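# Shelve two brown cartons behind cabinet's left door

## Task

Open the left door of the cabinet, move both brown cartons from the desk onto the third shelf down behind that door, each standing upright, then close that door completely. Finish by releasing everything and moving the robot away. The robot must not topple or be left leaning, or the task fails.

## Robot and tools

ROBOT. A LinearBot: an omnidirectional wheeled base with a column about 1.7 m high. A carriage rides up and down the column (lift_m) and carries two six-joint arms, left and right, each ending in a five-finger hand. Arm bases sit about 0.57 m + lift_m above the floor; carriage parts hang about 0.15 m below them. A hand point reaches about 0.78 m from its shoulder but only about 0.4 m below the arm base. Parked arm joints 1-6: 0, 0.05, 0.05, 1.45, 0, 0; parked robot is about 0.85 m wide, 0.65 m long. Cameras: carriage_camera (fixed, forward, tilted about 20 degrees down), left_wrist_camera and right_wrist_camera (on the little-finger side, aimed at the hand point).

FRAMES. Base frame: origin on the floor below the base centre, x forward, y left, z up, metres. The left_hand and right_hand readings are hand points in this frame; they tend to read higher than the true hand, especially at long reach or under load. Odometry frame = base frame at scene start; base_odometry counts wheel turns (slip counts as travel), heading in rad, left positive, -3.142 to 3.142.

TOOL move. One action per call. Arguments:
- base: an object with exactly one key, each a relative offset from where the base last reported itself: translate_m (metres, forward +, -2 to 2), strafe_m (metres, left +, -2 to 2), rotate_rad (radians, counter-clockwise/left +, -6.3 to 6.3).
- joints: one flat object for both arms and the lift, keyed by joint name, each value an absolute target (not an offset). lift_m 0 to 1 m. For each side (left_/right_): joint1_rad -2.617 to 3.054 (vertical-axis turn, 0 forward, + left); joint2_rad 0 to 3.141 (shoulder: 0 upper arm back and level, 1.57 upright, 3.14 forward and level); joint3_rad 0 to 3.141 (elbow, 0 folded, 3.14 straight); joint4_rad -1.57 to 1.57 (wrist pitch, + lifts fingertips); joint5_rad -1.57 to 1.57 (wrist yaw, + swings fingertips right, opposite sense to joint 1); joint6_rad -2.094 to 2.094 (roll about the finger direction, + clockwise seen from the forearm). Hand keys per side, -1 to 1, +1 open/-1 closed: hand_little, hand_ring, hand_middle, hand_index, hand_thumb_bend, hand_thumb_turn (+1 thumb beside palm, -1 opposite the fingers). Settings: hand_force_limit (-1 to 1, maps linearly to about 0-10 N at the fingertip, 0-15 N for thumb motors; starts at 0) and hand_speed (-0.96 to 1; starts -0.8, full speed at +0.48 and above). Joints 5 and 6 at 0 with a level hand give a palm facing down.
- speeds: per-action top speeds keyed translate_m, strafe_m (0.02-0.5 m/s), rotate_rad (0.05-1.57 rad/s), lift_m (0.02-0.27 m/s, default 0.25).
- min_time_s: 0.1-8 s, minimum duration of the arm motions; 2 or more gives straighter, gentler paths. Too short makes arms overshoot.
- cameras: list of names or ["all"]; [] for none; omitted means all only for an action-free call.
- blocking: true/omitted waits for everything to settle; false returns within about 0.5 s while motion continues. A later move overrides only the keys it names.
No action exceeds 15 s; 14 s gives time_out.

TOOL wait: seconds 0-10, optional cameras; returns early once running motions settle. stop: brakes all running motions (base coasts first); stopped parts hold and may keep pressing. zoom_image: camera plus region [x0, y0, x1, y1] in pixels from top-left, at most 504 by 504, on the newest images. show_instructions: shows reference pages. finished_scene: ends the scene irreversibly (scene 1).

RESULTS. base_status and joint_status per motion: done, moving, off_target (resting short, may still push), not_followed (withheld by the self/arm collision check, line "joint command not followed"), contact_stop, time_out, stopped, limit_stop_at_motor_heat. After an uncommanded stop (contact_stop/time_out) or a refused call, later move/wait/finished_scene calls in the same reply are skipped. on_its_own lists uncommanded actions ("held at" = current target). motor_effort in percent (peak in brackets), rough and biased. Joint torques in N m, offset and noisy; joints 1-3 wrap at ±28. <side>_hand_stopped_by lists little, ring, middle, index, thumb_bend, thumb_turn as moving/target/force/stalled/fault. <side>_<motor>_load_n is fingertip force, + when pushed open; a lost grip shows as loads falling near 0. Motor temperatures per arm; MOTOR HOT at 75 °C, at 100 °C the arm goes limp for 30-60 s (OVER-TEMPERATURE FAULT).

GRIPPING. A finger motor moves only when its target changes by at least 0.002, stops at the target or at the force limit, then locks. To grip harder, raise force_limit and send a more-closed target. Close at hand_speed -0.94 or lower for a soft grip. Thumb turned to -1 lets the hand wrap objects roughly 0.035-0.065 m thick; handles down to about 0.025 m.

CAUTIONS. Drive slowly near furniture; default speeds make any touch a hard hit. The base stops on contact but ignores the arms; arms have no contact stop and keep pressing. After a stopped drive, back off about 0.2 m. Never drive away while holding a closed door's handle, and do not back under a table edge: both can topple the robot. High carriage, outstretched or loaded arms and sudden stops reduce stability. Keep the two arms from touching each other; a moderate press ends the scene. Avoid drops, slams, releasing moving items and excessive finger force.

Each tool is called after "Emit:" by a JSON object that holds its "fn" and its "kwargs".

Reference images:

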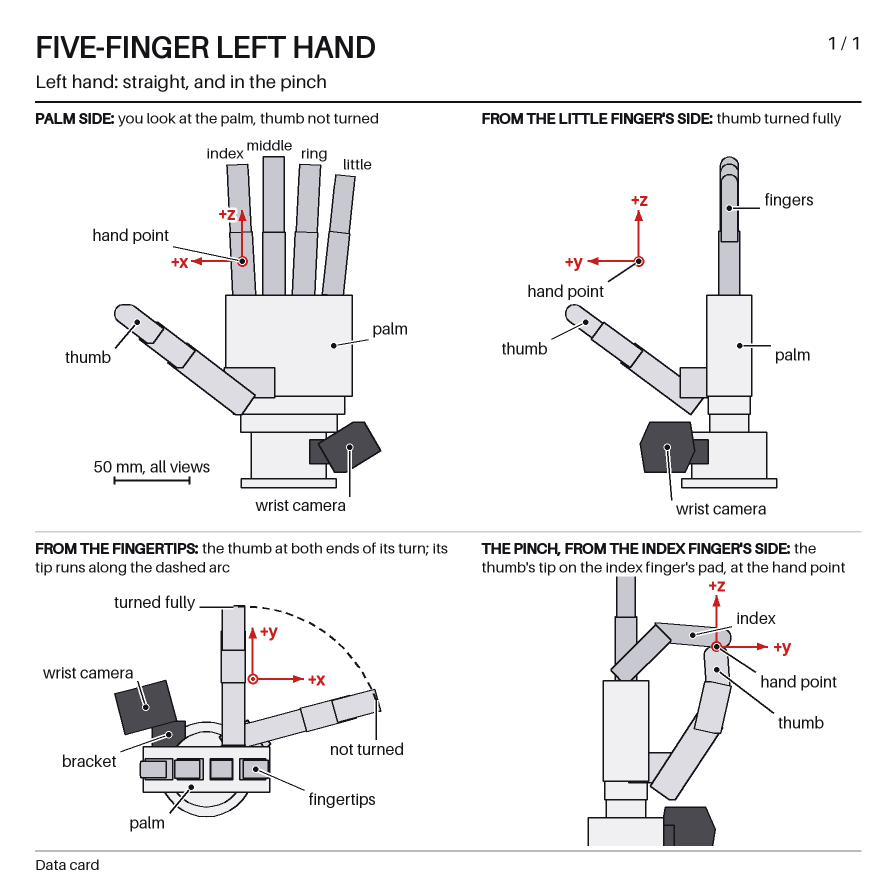

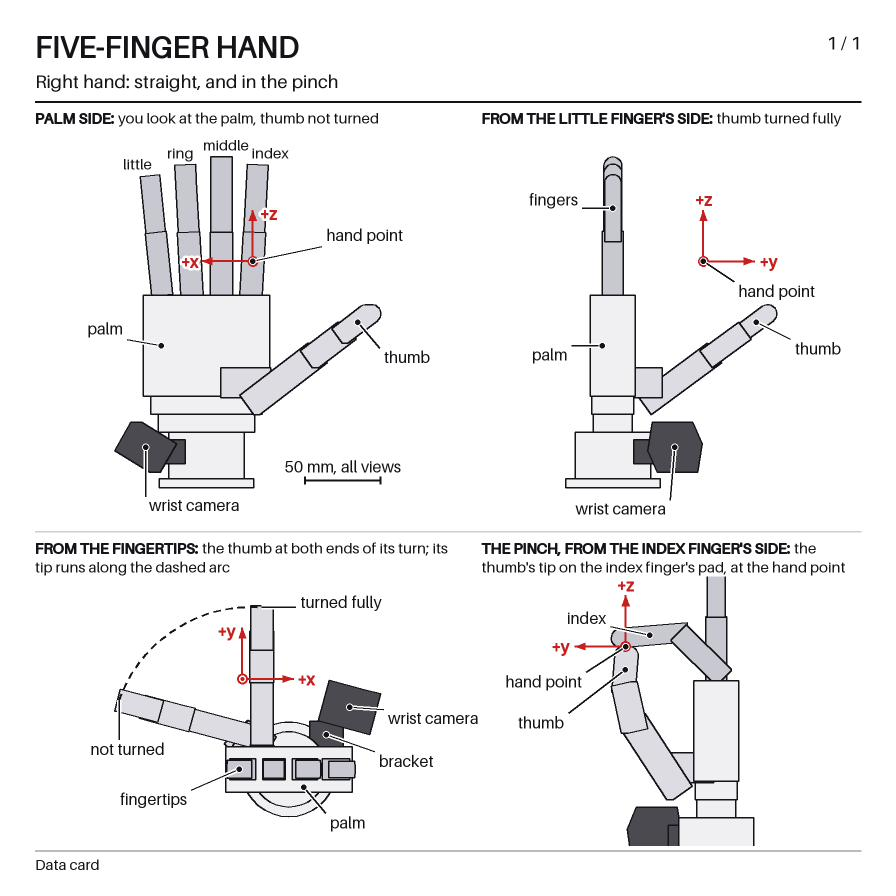

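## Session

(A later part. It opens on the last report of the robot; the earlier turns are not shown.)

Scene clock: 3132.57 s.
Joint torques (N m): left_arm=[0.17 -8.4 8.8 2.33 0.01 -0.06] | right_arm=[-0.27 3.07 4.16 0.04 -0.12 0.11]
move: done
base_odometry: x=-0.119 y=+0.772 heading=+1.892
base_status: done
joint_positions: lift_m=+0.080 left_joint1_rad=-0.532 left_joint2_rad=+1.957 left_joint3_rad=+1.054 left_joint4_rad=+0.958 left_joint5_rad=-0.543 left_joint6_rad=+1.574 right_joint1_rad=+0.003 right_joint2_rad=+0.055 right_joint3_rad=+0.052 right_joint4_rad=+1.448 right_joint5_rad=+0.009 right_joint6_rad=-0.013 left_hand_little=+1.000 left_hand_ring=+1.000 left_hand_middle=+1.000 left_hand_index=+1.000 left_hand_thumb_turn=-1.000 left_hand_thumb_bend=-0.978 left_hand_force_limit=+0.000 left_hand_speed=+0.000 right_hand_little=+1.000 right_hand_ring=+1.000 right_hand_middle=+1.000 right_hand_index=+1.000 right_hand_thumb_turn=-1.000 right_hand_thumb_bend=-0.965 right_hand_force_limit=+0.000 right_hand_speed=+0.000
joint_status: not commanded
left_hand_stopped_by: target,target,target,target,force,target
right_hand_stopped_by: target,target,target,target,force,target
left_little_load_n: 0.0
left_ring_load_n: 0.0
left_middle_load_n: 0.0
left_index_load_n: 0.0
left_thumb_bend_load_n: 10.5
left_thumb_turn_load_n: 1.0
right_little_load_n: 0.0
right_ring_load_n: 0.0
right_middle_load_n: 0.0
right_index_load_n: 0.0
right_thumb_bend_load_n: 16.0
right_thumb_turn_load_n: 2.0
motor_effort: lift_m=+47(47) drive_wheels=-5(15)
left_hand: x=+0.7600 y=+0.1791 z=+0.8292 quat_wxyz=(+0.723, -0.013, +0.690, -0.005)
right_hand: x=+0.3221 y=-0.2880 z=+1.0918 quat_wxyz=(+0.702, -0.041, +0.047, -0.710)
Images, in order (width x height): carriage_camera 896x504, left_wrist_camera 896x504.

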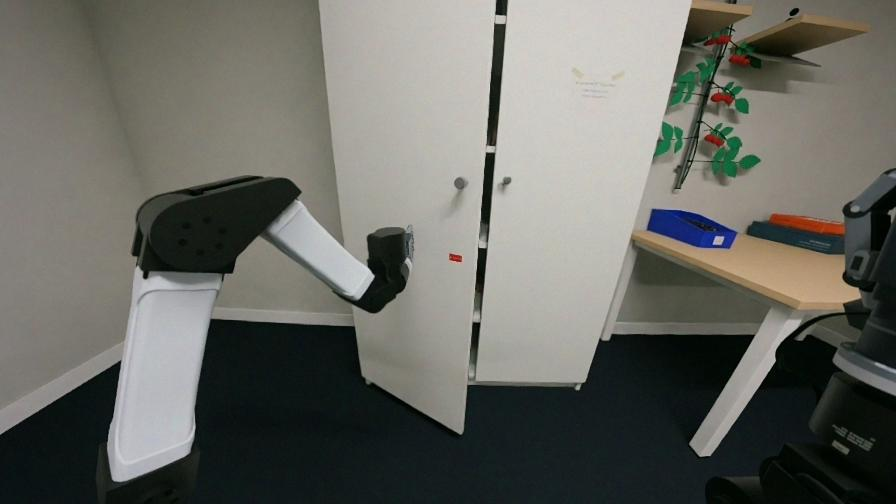

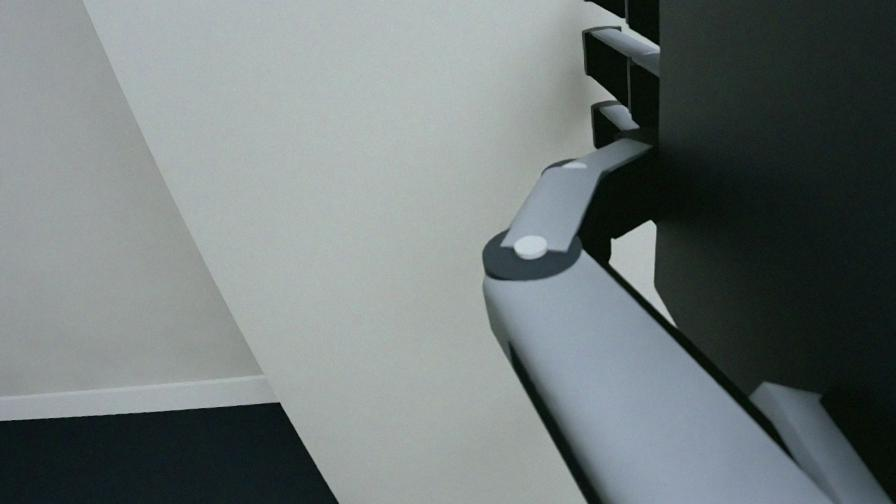

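Emit:
{"fn": "move", "kwargs": {"base": {"translate_m": 0.06}, "speeds": {"translate_m": 0.05}, "cameras": ["carriage_camera"]}}

Emit:
{"fn": "zoom_image", "kwargs": {"camera": "carriage_camera", "region": [380, 100, 600, 480]}}

Scene clock: 3136.90 s.
Joint torques (N m): left_arm=[0.51 -8.12 8.58 2.26 -0.07 -0.02] | right_arm=[-0.28 3.06 4.11 0.02 -0.1 0.12]
move: done
base_odometry: x=-0.138 y=+0.829 heading=+1.892
base_status: done
joint_positions: lift_m=+0.080 left_joint1_rad=-0.538 left_joint2_rad=+1.957 left_joint3_rad=+1.054 left_joint4_rad=+0.958 left_joint5_rad=-0.540 left_joint6_rad=+1.574 right_joint1_rad=+0.003 right_joint2_rad=+0.055 right_joint3_rad=+0.052 right_joint4_rad=+1.449 right_joint5_rad=+0.009 right_joint6_rad=-0.013 left_hand_little=+1.000 left_hand_ring=+1.000 left_hand_middle=+1.000 left_hand_index=+1.000 left_hand_thumb_turn=-1.000 left_hand_thumb_bend=-0.978 left_hand_force_limit=+0.000 left_hand_speed=+0.000 right_hand_little=+1.000 right_hand_ring=+1.000 right_hand_middle=+1.000 right_hand_index=+1.000 right_hand_thumb_turn=-1.000 right_hand_thumb_bend=-0.965 right_hand_force_limit=+0.000 right_hand_speed=+0.000
joint_status: not commanded
left_hand_stopped_by: target,target,target,target,force,target
right_hand_stopped_by: target,target,target,target,force,target
left_little_load_n: 0.0
left_ring_load_n: 0.0
left_middle_load_n: 0.0
left_index_load_n: 0.0
left_thumb_bend_load_n: 10.5
left_thumb_turn_load_n: 1.0
right_little_load_n: 0.0
right_ring_load_n: 0.0
right_middle_load_n: 0.0
right_index_load_n: 0.0
right_thumb_bend_load_n: 16.0
right_thumb_turn_load_n: 2.0
motor_effort: lift_m=+45(47) drive_wheels=-5(18)
left_hand: x=+0.7594 y=+0.1754 z=+0.8292 quat_wxyz=(+0.723, -0.009, +0.690, -0.008)
right_hand: x=+0.3219 y=-0.2880 z=+1.0919 quat_wxyz=(+0.702, -0.041, +0.047, -0.710)
Images, in order (width x height): carriage_camera 896x504.

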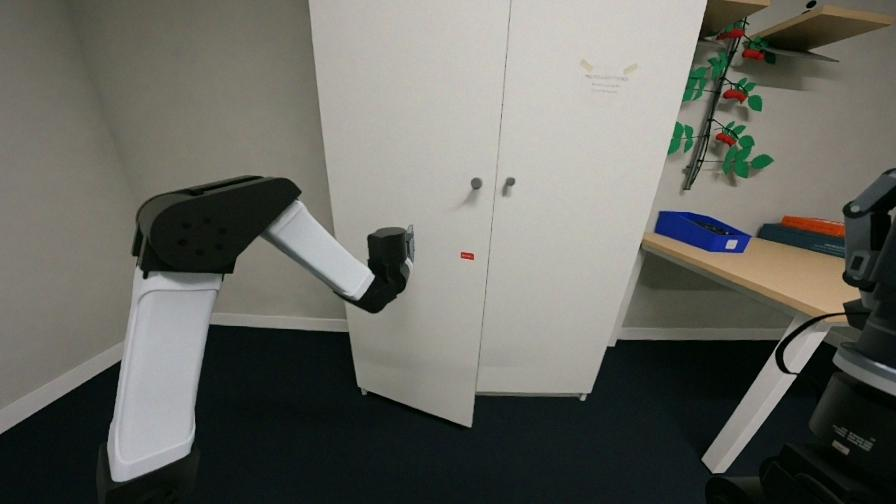

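Scaled by 1.326 from the camera's image (finer frame: 1280x720).

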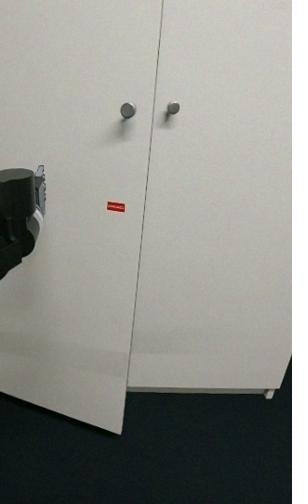

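Emit:
{"fn": "move", "kwargs": {"base": {"translate_m": 0.025}, "speeds": {"translate_m": 0.03}}}

Emit:
{"fn": "move", "kwargs": {"base": {"translate_m": 0.015}, "speeds": {"translate_m": 0.02}, "cameras": ["carriage_camera"]}}

Emit:
{"fn": "zoom_image", "kwargs": {"camera": "carriage_camera", "region": [380, 100, 600, 480]}}

Scene clock: 3141.73 s.
Joint torques (N m): left_arm=[0.69 -7.97 8.85 2.25 0.02 -0.04] | right_arm=[-0.2 3.08 4.18 0.02 -0.11 0.11]
move: done
base_odometry: x=-0.146 y=+0.853 heading=+1.891
base_status: done
joint_positions: lift_m=+0.080 left_joint1_rad=-0.539 left_joint2_rad=+1.957 left_joint3_rad=+1.054 left_joint4_rad=+0.958 left_joint5_rad=-0.541 left_joint6_rad=+1.574 right_joint1_rad=+0.003 right_joint2_rad=+0.055 right_joint3_rad=+0.052 right_joint4_rad=+1.450 right_joint5_rad=+0.009 right_joint6_rad=-0.013 left_hand_little=+1.000 left_hand_ring=+1.000 left_hand_middle=+1.000 left_hand_index=+1.000 left_hand_thumb_turn=-1.000 left_hand_thumb_bend=-0.978 left_hand_force_limit=+0.000 left_hand_speed=+0.000 right_hand_little=+1.000 right_hand_ring=+1.000 right_hand_middle=+1.000 right_hand_index=+1.000 right_hand_thumb_turn=-1.000 right_hand_thumb_bend=-0.965 right_hand_force_limit=+0.000 right_hand_speed=+0.000
joint_status: not commanded
left_hand_stopped_by: target,target,target,target,force,target
right_hand_stopped_by: target,target,target,target,force,target
left_little_load_n: 0.0
left_ring_load_n: 0.0
left_middle_load_n: 0.0
left_index_load_n: 0.0
left_thumb_bend_load_n: 10.5
left_thumb_turn_load_n: 0.5
right_little_load_n: 0.0
right_ring_load_n: 0.0
right_middle_load_n: 0.0
right_index_load_n: 0.0
right_thumb_bend_load_n: 16.0
right_thumb_turn_load_n: 2.0
motor_effort: lift_m=+46(47) drive_wheels=-5(15)
left_hand: x=+0.7592 y=+0.1750 z=+0.8293 quat_wxyz=(+0.724, -0.009, +0.690, -0.008)
right_hand: x=+0.3216 y=-0.2880 z=+1.0920 quat_wxyz=(+0.702, -0.040, +0.046, -0.710)
pictures: none

Scene clock: 3142.87 s.
Joint torques (N m): left_arm=[0.92 -8.21 8.61 2.29 0 -0.04] | right_arm=[-0.23 3.11 4.11 0 -0.1 0.12]
move: done
base_odometry: x=-0.150 y=+0.867 heading=+1.891
base_status: done
joint_positions: lift_m=+0.080 left_joint1_rad=-0.541 left_joint2_rad=+1.957 left_joint3_rad=+1.054 left_joint4_rad=+0.959 left_joint5_rad=-0.539 left_joint6_rad=+1.574 right_joint1_rad=+0.003 right_joint2_rad=+0.055 right_joint3_rad=+0.052 right_joint4_rad=+1.450 right_joint5_rad=+0.009 right_joint6_rad=-0.013 left_hand_little=+1.000 left_hand_ring=+1.000 left_hand_middle=+1.000 left_hand_index=+1.000 left_hand_thumb_turn=-1.000 left_hand_thumb_bend=-0.978 left_hand_force_limit=+0.000 left_hand_speed=+0.000 right_hand_little=+1.000 right_hand_ring=+1.000 right_hand_middle=+1.000 right_hand_index=+1.000 right_hand_thumb_turn=-1.000 right_hand_thumb_bend=-0.965 right_hand_force_limit=+0.000 right_hand_speed=+0.000
joint_status: not commanded
left_hand_stopped_by: target,target,target,target,force,target
right_hand_stopped_by: target,target,target,target,force,target
left_little_load_n: 0.0
left_ring_load_n: 0.0
left_middle_load_n: 0.0
left_index_load_n: 0.0
left_thumb_bend_load_n: 11.0
left_thumb_turn_load_n: 1.0
right_little_load_n: 0.0
right_ring_load_n: 0.0
right_middle_load_n: 0.0
right_index_load_n: 0.0
right_thumb_bend_load_n: 16.0
right_thumb_turn_load_n: 2.0
motor_effort: lift_m=+45(47) drive_wheels=-4(13)
left_hand: x=+0.7591 y=+0.1738 z=+0.8295 quat_wxyz=(+0.724, -0.009, +0.690, -0.009)
right_hand: x=+0.3216 y=-0.2880 z=+1.0920 quat_wxyz=(+0.702, -0.040, +0.046, -0.710)
Images, in order (width x height): carriage_camera 896x504.

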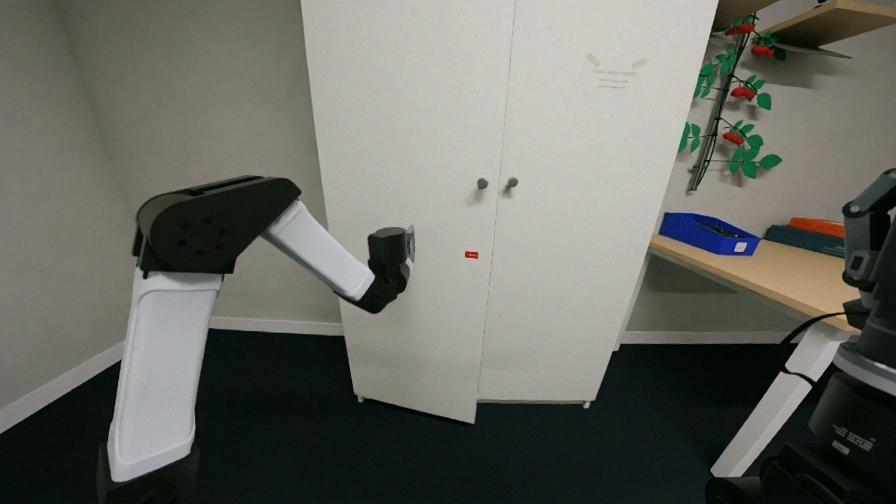

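Scaled by 1.326 from the camera's image (finer frame: 1280x720).

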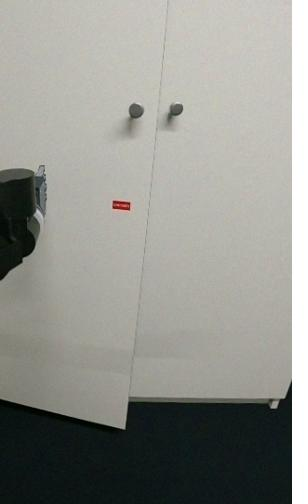

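Emit:
{"fn": "move", "kwargs": {"base": {"translate_m": 0.02}, "speeds": {"translate_m": 0.02}, "cameras": ["carriage_camera"]}}

Emit:
{"fn": "zoom_image", "kwargs": {"camera": "carriage_camera", "region": [380, 100, 600, 480]}}

Scene clock: 3147.80 s.
Joint torques (N m): left_arm=[0.91 -8.4 8.83 2.29 -0.07 -0.05] | right_arm=[-0.23 3.08 4.07 0.01 -0.11 0.12]
move: done
base_odometry: x=-0.156 y=+0.886 heading=+1.890
base_status: done
joint_positions: lift_m=+0.080 left_joint1_rad=-0.541 left_joint2_rad=+1.957 left_joint3_rad=+1.054 left_joint4_rad=+0.960 left_joint5_rad=-0.537 left_joint6_rad=+1.574 right_joint1_rad=+0.003 right_joint2_rad=+0.055 right_joint3_rad=+0.052 right_joint4_rad=+1.450 right_joint5_rad=+0.009 right_joint6_rad=-0.013 left_hand_little=+1.000 left_hand_ring=+1.000 left_hand_middle=+1.000 left_hand_index=+1.000 left_hand_thumb_turn=-1.000 left_hand_thumb_bend=-0.978 left_hand_force_limit=+0.000 left_hand_speed=+0.000 right_hand_little=+1.000 right_hand_ring=+1.000 right_hand_middle=+1.000 right_hand_index=+1.000 right_hand_thumb_turn=-1.000 right_hand_thumb_bend=-0.965 right_hand_force_limit=+0.000 right_hand_speed=+0.000
joint_status: not commanded
left_hand_stopped_by: target,target,target,target,force,target
right_hand_stopped_by: target,target,target,target,force,target
left_little_load_n: 0.0
left_ring_load_n: 0.0
left_middle_load_n: 0.0
left_index_load_n: 0.0
left_thumb_bend_load_n: 10.5
left_thumb_turn_load_n: 1.0
right_little_load_n: 0.0
right_ring_load_n: 0.0
right_middle_load_n: 0.0
right_index_load_n: 0.0
right_thumb_bend_load_n: 16.0
right_thumb_turn_load_n: 2.0
motor_effort: lift_m=+45(47) drive_wheels=-4(12)
left_hand: x=+0.7592 y=+0.1731 z=+0.8296 quat_wxyz=(+0.724, -0.007, +0.690, -0.011)
right_hand: x=+0.3217 y=-0.2880 z=+1.0919 quat_wxyz=(+0.702, -0.041, +0.046, -0.710)
Images, in order (width x height): carriage_camera 896x504.

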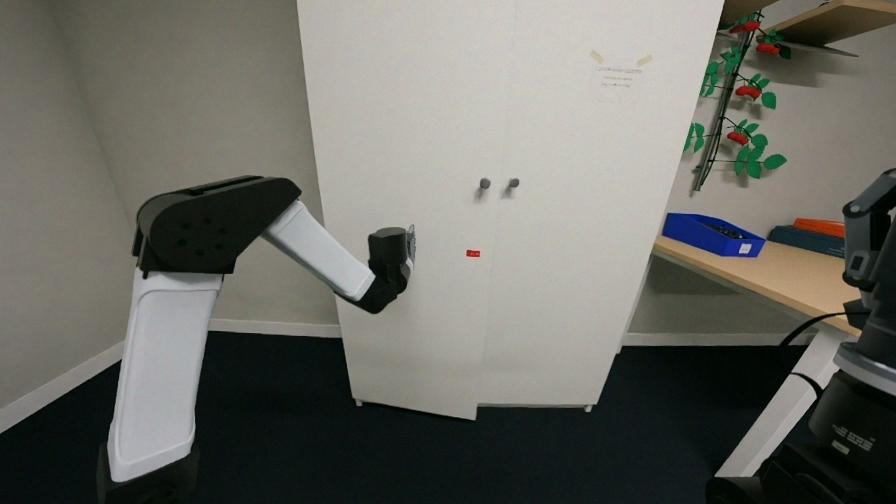

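Scaled by 1.326 from the camera's image (finer frame: 1280x720).

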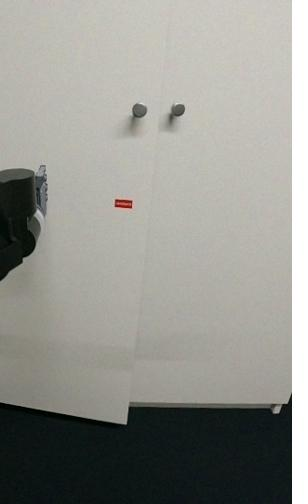

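Emit:
{"fn": "move", "kwargs": {"base": {"translate_m": 0.018}, "speeds": {"translate_m": 0.02}, "cameras": ["carriage_camera"]}}

Emit:
{"fn": "zoom_image", "kwargs": {"camera": "carriage_camera", "region": [380, 350, 600, 480]}}

Scene clock: 3150.70 s.
Joint torques (N m): left_arm=[0.88 -8.44 8.69 2.23 0.01 -0.04] | right_arm=[-0.23 3.29 4.08 -0.06 -0.11 0.16]
move: done
base_odometry: x=-0.162 y=+0.903 heading=+1.890
base_status: done
joint_positions: lift_m=+0.080 left_joint1_rad=-0.540 left_joint2_rad=+1.957 left_joint3_rad=+1.054 left_joint4_rad=+0.960 left_joint5_rad=-0.537 left_joint6_rad=+1.574 right_joint1_rad=+0.003 right_joint2_rad=+0.055 right_joint3_rad=+0.052 right_joint4_rad=+1.450 right_joint5_rad=+0.009 right_joint6_rad=-0.013 left_hand_little=+1.000 left_hand_ring=+1.000 left_hand_middle=+1.000 left_hand_index=+1.000 left_hand_thumb_turn=-1.000 left_hand_thumb_bend=-0.978 left_hand_force_limit=+0.000 left_hand_speed=+0.000 right_hand_little=+1.000 right_hand_ring=+1.000 right_hand_middle=+1.000 right_hand_index=+1.000 right_hand_thumb_turn=-1.000 right_hand_thumb_bend=-0.965 right_hand_force_limit=+0.000 right_hand_speed=+0.000
joint_status: not commanded
left_hand_stopped_by: target,target,target,target,force,target
right_hand_stopped_by: target,target,target,target,force,target
left_little_load_n: 0.0
left_ring_load_n: 0.0
left_middle_load_n: 0.0
left_index_load_n: 0.0
left_thumb_bend_load_n: 11.0
left_thumb_turn_load_n: 1.0
right_little_load_n: 0.0
right_ring_load_n: 0.0
right_middle_load_n: 0.0
right_index_load_n: 0.0
right_thumb_bend_load_n: 16.0
right_thumb_turn_load_n: 2.0
motor_effort: lift_m=+46(47) drive_wheels=-5(13)
left_hand: x=+0.7593 y=+0.1741 z=+0.8295 quat_wxyz=(+0.724, -0.008, +0.690, -0.010)
right_hand: x=+0.3216 y=-0.2880 z=+1.0920 quat_wxyz=(+0.702, -0.040, +0.046, -0.710)
Images, in order (width x height): carriage_camera 896x504.

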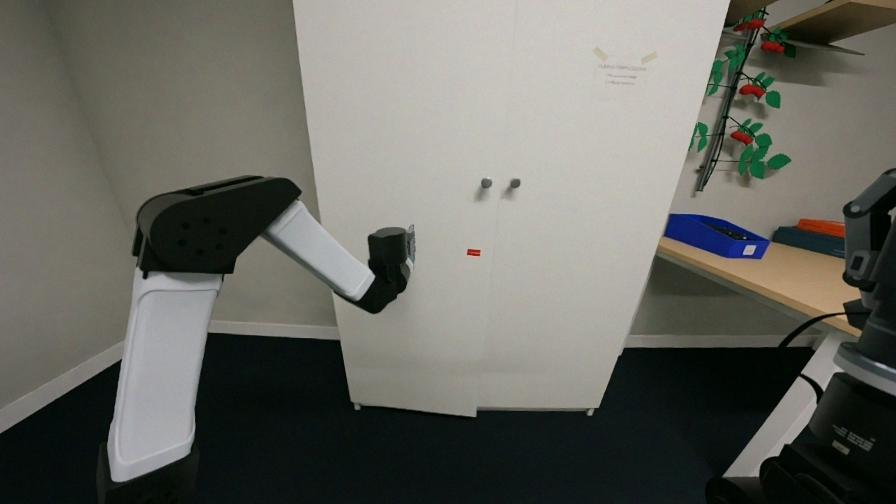

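Scaled by 2.291 from the camera's image (finer frame: 1280x720).

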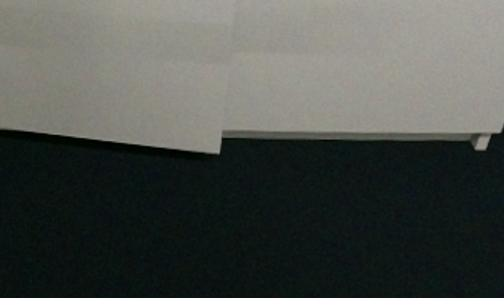

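Emit:
{"fn": "move", "kwargs": {"base": {"translate_m": 0.018}, "speeds": {"translate_m": 0.02}, "cameras": ["carriage_camera"]}}

Emit:
{"fn": "zoom_image", "kwargs": {"camera": "carriage_camera", "region": [380, 350, 600, 480]}}

Scene clock: 3154.03 s.
Joint torques (N m): left_arm=[0.73 -8.2 8.79 2.25 -0.02 0.03] | right_arm=[-0.29 3.02 4.26 0.02 -0.11 0.14]
move: done
base_odometry: x=-0.167 y=+0.920 heading=+1.889
base_status: done
joint_positions: lift_m=+0.080 left_joint1_rad=-0.541 left_joint2_rad=+1.957 left_joint3_rad=+1.054 left_joint4_rad=+0.959 left_joint5_rad=-0.541 left_joint6_rad=+1.574 right_joint1_rad=+0.003 right_joint2_rad=+0.055 right_joint3_rad=+0.052 right_joint4_rad=+1.450 right_joint5_rad=+0.009 right_joint6_rad=-0.013 left_hand_little=+1.000 left_hand_ring=+1.000 left_hand_middle=+1.000 left_hand_index=+1.000 left_hand_thumb_turn=-1.000 left_hand_thumb_bend=-0.978 left_hand_force_limit=+0.000 left_hand_speed=+0.000 right_hand_little=+1.000 right_hand_ring=+1.000 right_hand_middle=+1.000 right_hand_index=+1.000 right_hand_thumb_turn=-1.000 right_hand_thumb_bend=-0.965 right_hand_force_limit=+0.000 right_hand_speed=+0.000
joint_status: not commanded
left_hand_stopped_by: target,target,target,target,force,target
right_hand_stopped_by: target,target,target,target,force,target
left_little_load_n: 0.0
left_ring_load_n: 0.0
left_middle_load_n: 0.0
left_index_load_n: 0.0
left_thumb_bend_load_n: 11.0
left_thumb_turn_load_n: 1.0
right_little_load_n: 0.0
right_ring_load_n: 0.0
right_middle_load_n: 0.0
right_index_load_n: 0.0
right_thumb_bend_load_n: 16.0
right_thumb_turn_load_n: 2.0
motor_effort: lift_m=+46(47) drive_wheels=-5(13)
left_hand: x=+0.7589 y=+0.1742 z=+0.8294 quat_wxyz=(+0.724, -0.009, +0.690, -0.009)
right_hand: x=+0.3216 y=-0.2880 z=+1.0920 quat_wxyz=(+0.702, -0.040, +0.046, -0.710)
Images, in order (width x height): carriage_camera 896x504.

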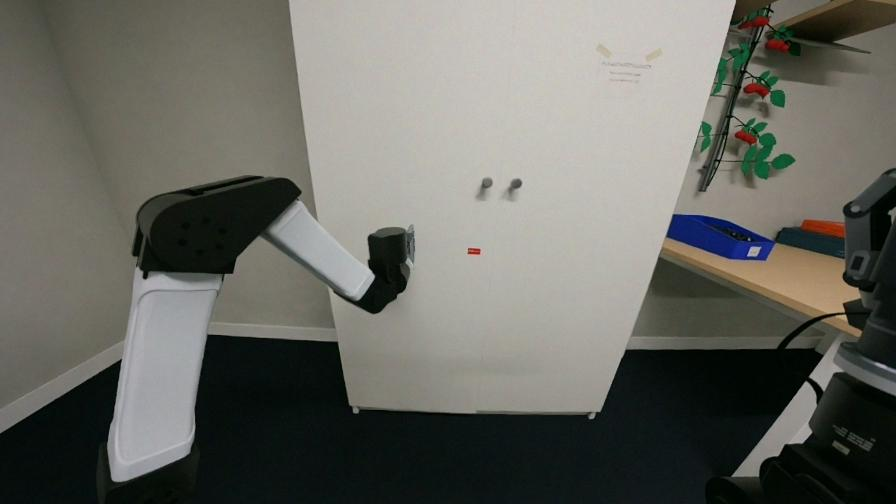

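Scaled by 2.291 from the camera's image (finer frame: 1280x720).

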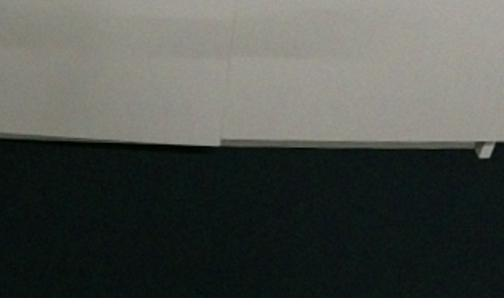

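Emit:
{"fn": "move", "kwargs": {"base": {"translate_m": 0.008}, "speeds": {"translate_m": 0.02}, "cameras": ["carriage_camera"]}}

Emit:
{"fn": "zoom_image", "kwargs": {"camera": "carriage_camera", "region": [380, 350, 600, 480]}}

Scene clock: 3157.23 s.
Joint torques (N m): left_arm=[0.88 -8.31 8.53 2.3 0 -0.06] | right_arm=[-0.18 3.11 3.93 -0.02 -0.13 0.11]
move: done
base_odometry: x=-0.170 y=+0.928 heading=+1.889
base_status: done
joint_positions: lift_m=+0.080 left_joint1_rad=-0.540 left_joint2_rad=+1.957 left_joint3_rad=+1.054 left_joint4_rad=+0.959 left_joint5_rad=-0.543 left_joint6_rad=+1.574 right_joint1_rad=+0.003 right_joint2_rad=+0.055 right_joint3_rad=+0.052 right_joint4_rad=+1.451 right_joint5_rad=+0.009 right_joint6_rad=-0.013 left_hand_little=+1.000 left_hand_ring=+1.000 left_hand_middle=+1.000 left_hand_index=+1.000 left_hand_thumb_turn=-1.000 left_hand_thumb_bend=-0.978 left_hand_force_limit=+0.000 left_hand_speed=+0.000 right_hand_little=+1.000 right_hand_ring=+1.000 right_hand_middle=+1.000 right_hand_index=+1.000 right_hand_thumb_turn=-1.000 right_hand_thumb_bend=-0.965 right_hand_force_limit=+0.000 right_hand_speed=+0.000
joint_status: not commanded
left_hand_stopped_by: target,target,target,target,force,target
right_hand_stopped_by: target,target,target,target,force,target
left_little_load_n: 0.0
left_ring_load_n: 0.0
left_middle_load_n: 0.0
left_index_load_n: 0.0
left_thumb_bend_load_n: 10.5
left_thumb_turn_load_n: 1.0
right_little_load_n: 0.0
right_ring_load_n: 0.0
right_middle_load_n: 0.0
right_index_load_n: 0.0
right_thumb_bend_load_n: 16.0
right_thumb_turn_load_n: 2.0
motor_effort: lift_m=+46(47) drive_wheels=-4(12)
left_hand: x=+0.7589 y=+0.1749 z=+0.8294 quat_wxyz=(+0.724, -0.010, +0.690, -0.008)
right_hand: x=+0.3215 y=-0.2880 z=+1.0920 quat_wxyz=(+0.702, -0.040, +0.046, -0.710)
Images, in order (width x height): carriage_camera 896x504.

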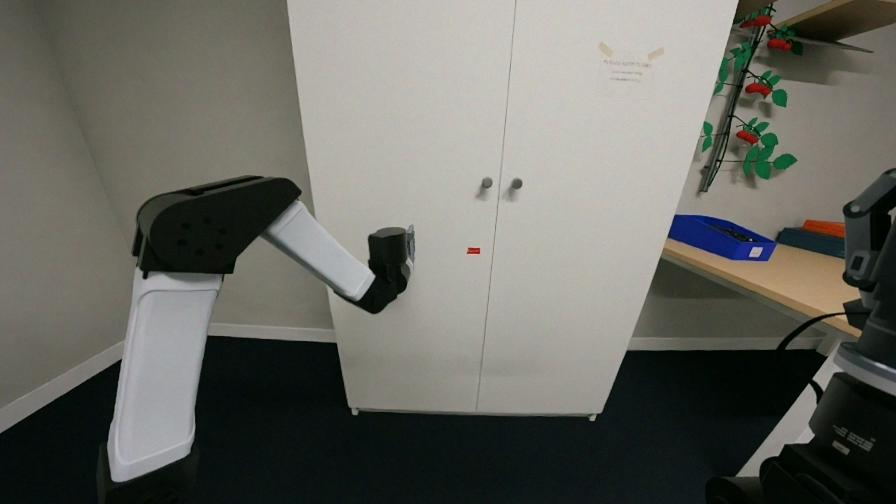

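Scaled by 2.291 from the camera's image (finer frame: 1280x720).

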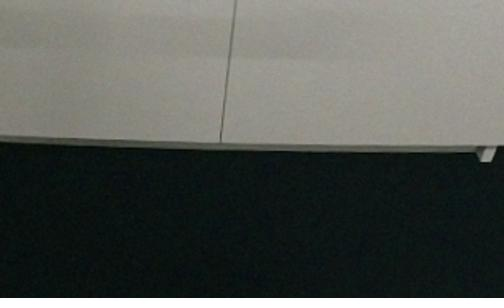

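Emit:
{"fn": "move", "kwargs": {"base": {"translate_m": 0.005}, "speeds": {"translate_m": 0.02}, "cameras": ["carriage_camera"]}}

Emit:
{"fn": "zoom_image", "kwargs": {"camera": "carriage_camera", "region": [430, 340, 560, 430]}}

Emit:
{"fn": "zoom_image", "kwargs": {"camera": "carriage_camera", "region": [430, 100, 580, 260]}}

Scene clock: 3160.43 s.
Joint torques (N m): left_arm=[1.76 -8.35 8.47 2.25 0.29 -0.09] | right_arm=[-0.31 2.99 4.05 -0.06 -0.1 0.11]
move: done
base_odometry: x=-0.171 y=+0.933 heading=+1.889
base_status: done
joint_positions: lift_m=+0.080 left_joint1_rad=-0.553 left_joint2_rad=+1.957 left_joint3_rad=+1.054 left_joint4_rad=+0.962 left_joint5_rad=-0.572 left_joint6_rad=+1.574 right_joint1_rad=+0.003 right_joint2_rad=+0.055 right_joint3_rad=+0.052 right_joint4_rad=+1.449 right_joint5_rad=+0.009 right_joint6_rad=-0.013 left_hand_little=+1.000 left_hand_ring=+1.000 left_hand_middle=+1.000 left_hand_index=+1.000 left_hand_thumb_turn=-1.000 left_hand_thumb_bend=-0.978 left_hand_force_limit=+0.000 left_hand_speed=+0.000 right_hand_little=+1.000 right_hand_ring=+1.000 right_hand_middle=+1.000 right_hand_index=+1.000 right_hand_thumb_turn=-1.000 right_hand_thumb_bend=-0.965 right_hand_force_limit=+0.000 right_hand_speed=+0.000
joint_status: not commanded
left_hand_stopped_by: target,target,target,target,force,target
right_hand_stopped_by: target,target,target,target,force,target
left_little_load_n: 0.0
left_ring_load_n: 0.0
left_middle_load_n: -1.5
left_index_load_n: 0.0
left_thumb_bend_load_n: 11.0
left_thumb_turn_load_n: 1.0
right_little_load_n: 0.0
right_ring_load_n: 0.0
right_middle_load_n: 0.0
right_index_load_n: 0.0
right_thumb_bend_load_n: 16.0
right_thumb_turn_load_n: 2.0
motor_effort: lift_m=+45(47) drive_wheels=+5(13)
left_hand: x=+0.7553 y=+0.1737 z=+0.8297 quat_wxyz=(+0.724, -0.017, +0.689, -0.003)
right_hand: x=+0.3218 y=-0.2880 z=+1.0919 quat_wxyz=(+0.702, -0.041, +0.047, -0.710)
Images, in order (width x height): carriage_camera 896x504.

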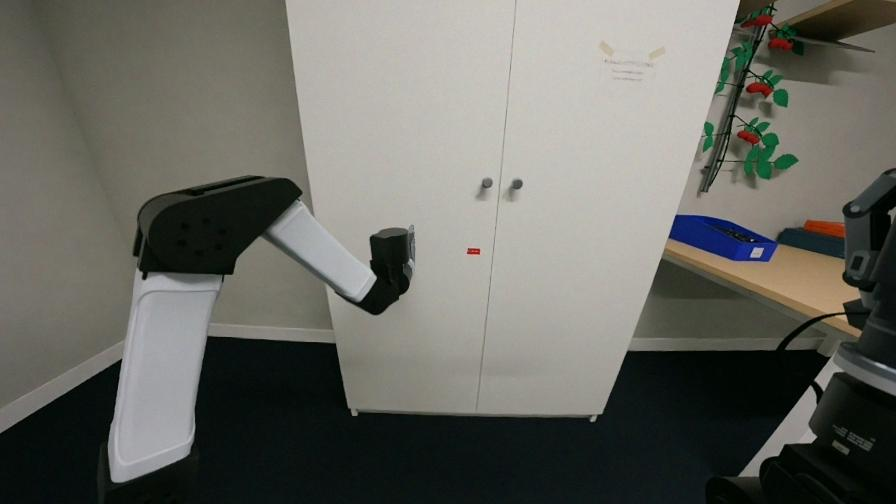

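Scaled by 3.877 from the camera's image (finer frame: 1280x720).

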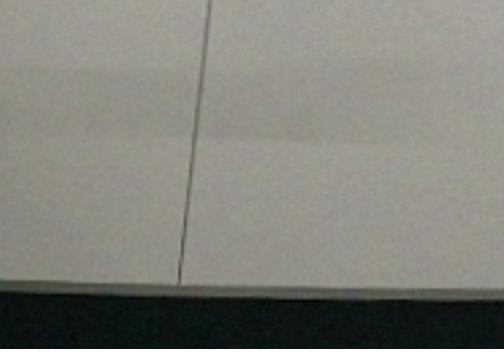

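Scaled by 3.150 from the camera's image (finer frame: 1280x720).

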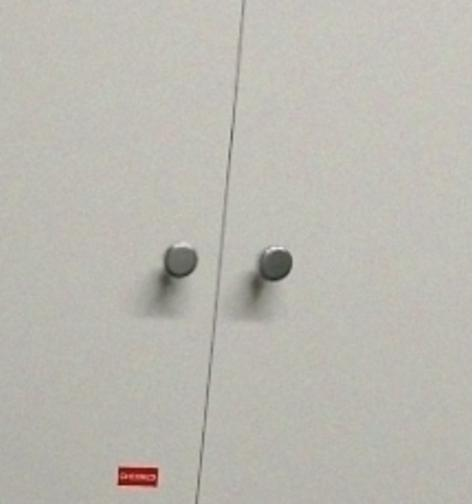

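Emit:
{"fn": "move", "kwargs": {"base": {"translate_m": -0.4}, "speeds": {"translate_m": 0.12}}}

Emit:
{"fn": "move", "kwargs": {"joints": {"left_joint1_rad": 0.0, "left_joint5_rad": 0.0, "left_joint6_rad": 0.0}, "min_time_s": 3}}

Emit:
{"fn": "move", "kwargs": {"joints": {"left_joint1_rad": 0.0, "left_joint2_rad": 0.05, "left_joint3_rad": 0.05, "left_joint4_rad": 1.45, "left_joint5_rad": 0.0, "left_joint6_rad": 0.0}, "min_time_s": 4, "cameras": ["carriage_camera"]}}

Emit:
{"fn": "zoom_image", "kwargs": {"camera": "carriage_camera", "region": [340, 0, 620, 400]}}

Scene clock: 3168.13 s.
Joint torques (N m): left_arm=[0.35 -8.12 8.62 2.29 0.04 -0.04] | right_arm=[-0.28 3.11 3.96 0.01 -0.11 0.11]
move: done
base_odometry: x=-0.046 y=+0.553 heading=+1.888
base_status: done
joint_positions: lift_m=+0.080 left_joint1_rad=-0.536 left_joint2_rad=+1.957 left_joint3_rad=+1.054 left_joint4_rad=+0.960 left_joint5_rad=-0.541 left_joint6_rad=+1.574 right_joint1_rad=+0.003 right_joint2_rad=+0.055 right_joint3_rad=+0.052 right_joint4_rad=+1.451 right_joint5_rad=+0.009 right_joint6_rad=-0.013 left_hand_little=+1.000 left_hand_ring=+1.000 left_hand_middle=+1.000 left_hand_index=+1.000 left_hand_thumb_turn=-1.000 left_hand_thumb_bend=-0.978 left_hand_force_limit=+0.000 left_hand_speed=+0.000 right_hand_little=+1.000 right_hand_ring=+1.000 right_hand_middle=+1.000 right_hand_index=+1.000 right_hand_thumb_turn=-1.000 right_hand_thumb_bend=-0.965 right_hand_force_limit=+0.000 right_hand_speed=+0.000
joint_status: not commanded
left_hand_stopped_by: target,target,target,target,force,target
right_hand_stopped_by: target,target,target,target,force,target
left_little_load_n: 0.0
left_ring_load_n: 0.0
left_middle_load_n: 0.0
left_index_load_n: 0.0
left_thumb_bend_load_n: 10.5
left_thumb_turn_load_n: 1.0
right_little_load_n: 0.0
right_ring_load_n: 0.0
right_middle_load_n: 0.0
right_index_load_n: 0.0
right_thumb_bend_load_n: 16.0
right_thumb_turn_load_n: 2.0
motor_effort: lift_m=+46(47) drive_wheels=-2(15)
left_hand: x=+0.7596 y=+0.1769 z=+0.8296 quat_wxyz=(+0.724, -0.011, +0.690, -0.007)
right_hand: x=+0.3215 y=-0.2880 z=+1.0920 quat_wxyz=(+0.702, -0.040, +0.046, -0.710)
pictures: none

Scene clock: 3171.47 s.
Joint torques (N m): left_arm=[0.8 -8.44 8.9 2.45 -0.01 -0.07] | right_arm=[-0.35 3.17 4.15 -0.02 -0.09 0.12]
move: done
base_odometry: x=-0.046 y=+0.553 heading=+1.888
base_status: not commanded
joint_positions: lift_m=+0.080 left_joint1_rad=-0.004 left_joint2_rad=+1.957 left_joint3_rad=+1.054 left_joint4_rad=+0.960 left_joint5_rad=-0.009 left_joint6_rad=+0.008 right_joint1_rad=+0.003 right_joint2_rad=+0.055 right_joint3_rad=+0.052 right_joint4_rad=+1.451 right_joint5_rad=+0.009 right_joint6_rad=-0.013 left_hand_little=+1.000 left_hand_ring=+1.000 left_hand_middle=+1.000 left_hand_index=+1.000 left_hand_thumb_turn=-1.000 left_hand_thumb_bend=-0.978 left_hand_force_limit=+0.000 left_hand_speed=+0.000 right_hand_little=+1.000 right_hand_ring=+1.000 right_hand_middle=+1.000 right_hand_index=+1.000 right_hand_thumb_turn=-1.000 right_hand_thumb_bend=-0.965 right_hand_force_limit=+0.000 right_hand_speed=+0.000
joint_status: all done
left_hand_stopped_by: target,target,target,target,force,target
right_hand_stopped_by: target,target,target,target,force,target
left_little_load_n: 0.0
left_ring_load_n: 0.0
left_middle_load_n: 0.0
left_index_load_n: 0.0
left_thumb_bend_load_n: 11.0
left_thumb_turn_load_n: 1.0
right_little_load_n: 0.0
right_ring_load_n: 0.0
right_middle_load_n: 0.0
right_index_load_n: 0.0
right_thumb_bend_load_n: 16.0
right_thumb_turn_load_n: 2.0
motor_effort: lift_m=+46(48) drive_wheels=-1(2)
left_hand: x=+0.8168 y=+0.2853 z=+0.8031 quat_wxyz=(+0.517, -0.485, +0.487, -0.511)
right_hand: x=+0.3215 y=-0.2880 z=+1.0920 quat_wxyz=(+0.702, -0.040, +0.046, -0.710)
pictures: none

Scene clock: 3175.77 s.
Joint torques (N m): left_arm=[0.95 1.91 5.5 0.14 0.03 -0.13] | right_arm=[-0.23 3.15 4.12 -0.01 -0.1 0.12]
move: done
base_odometry: x=-0.046 y=+0.553 heading=+1.888
base_status: not commanded
joint_positions: lift_m=+0.080 left_joint1_rad=-0.004 left_joint2_rad=+0.063 left_joint3_rad=+0.059 left_joint4_rad=+1.442 left_joint5_rad=-0.006 left_joint6_rad=+0.007 right_joint1_rad=+0.003 right_joint2_rad=+0.055 right_joint3_rad=+0.052 right_joint4_rad=+1.451 right_joint5_rad=+0.009 right_joint6_rad=-0.013 left_hand_little=+1.000 left_hand_ring=+1.000 left_hand_middle=+1.000 left_hand_index=+1.000 left_hand_thumb_turn=-1.000 left_hand_thumb_bend=-0.978 left_hand_force_limit=+0.000 left_hand_speed=+0.000 right_hand_little=+1.000 right_hand_ring=+1.000 right_hand_middle=+1.000 right_hand_index=+1.000 right_hand_thumb_turn=-1.000 right_hand_thumb_bend=-0.965 right_hand_force_limit=+0.000 right_hand_speed=+0.000
joint_status: all done
left_hand_stopped_by: target,target,target,target,force,target
right_hand_stopped_by: target,target,target,target,force,target
left_little_load_n: 0.0
left_ring_load_n: 0.0
left_middle_load_n: 0.0
left_index_load_n: 0.0
left_thumb_bend_load_n: 10.5
left_thumb_turn_load_n: 1.0
right_little_load_n: 0.0
right_ring_load_n: 0.0
right_middle_load_n: 0.0
right_index_load_n: 0.0
right_thumb_bend_load_n: 16.0
right_thumb_turn_load_n: 2.0
motor_effort: lift_m=+47(47) drive_wheels=-1(2)
left_hand: x=+0.3243 y=+0.2869 z=+1.0926 quat_wxyz=(+0.707, -0.049, +0.045, -0.705)
right_hand: x=+0.3215 y=-0.2880 z=+1.0920 quat_wxyz=(+0.702, -0.040, +0.046, -0.710)
Images, in order (width x height): carriage_camera 896x504.

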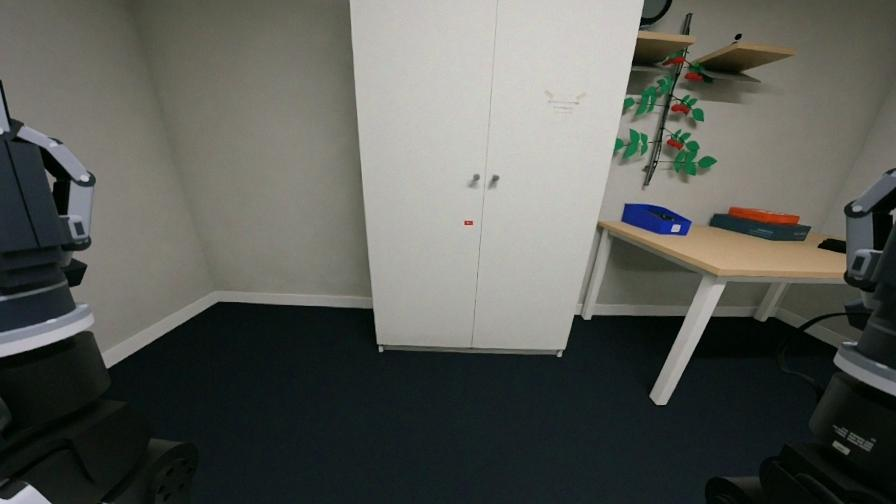

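Scaled by 1.260 from the camera's image (finer frame: 1280x720).

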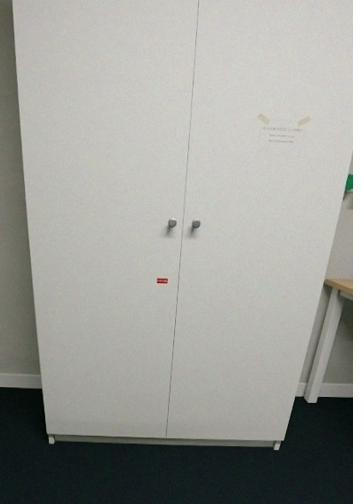

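The left door is closed flush with the right one, both cartons are on the third shelf, and both arms are parked clear of the cabinet.

Emit:
{"fn": "finished_scene", "kwargs": {}}

The scene is finished: the task was done.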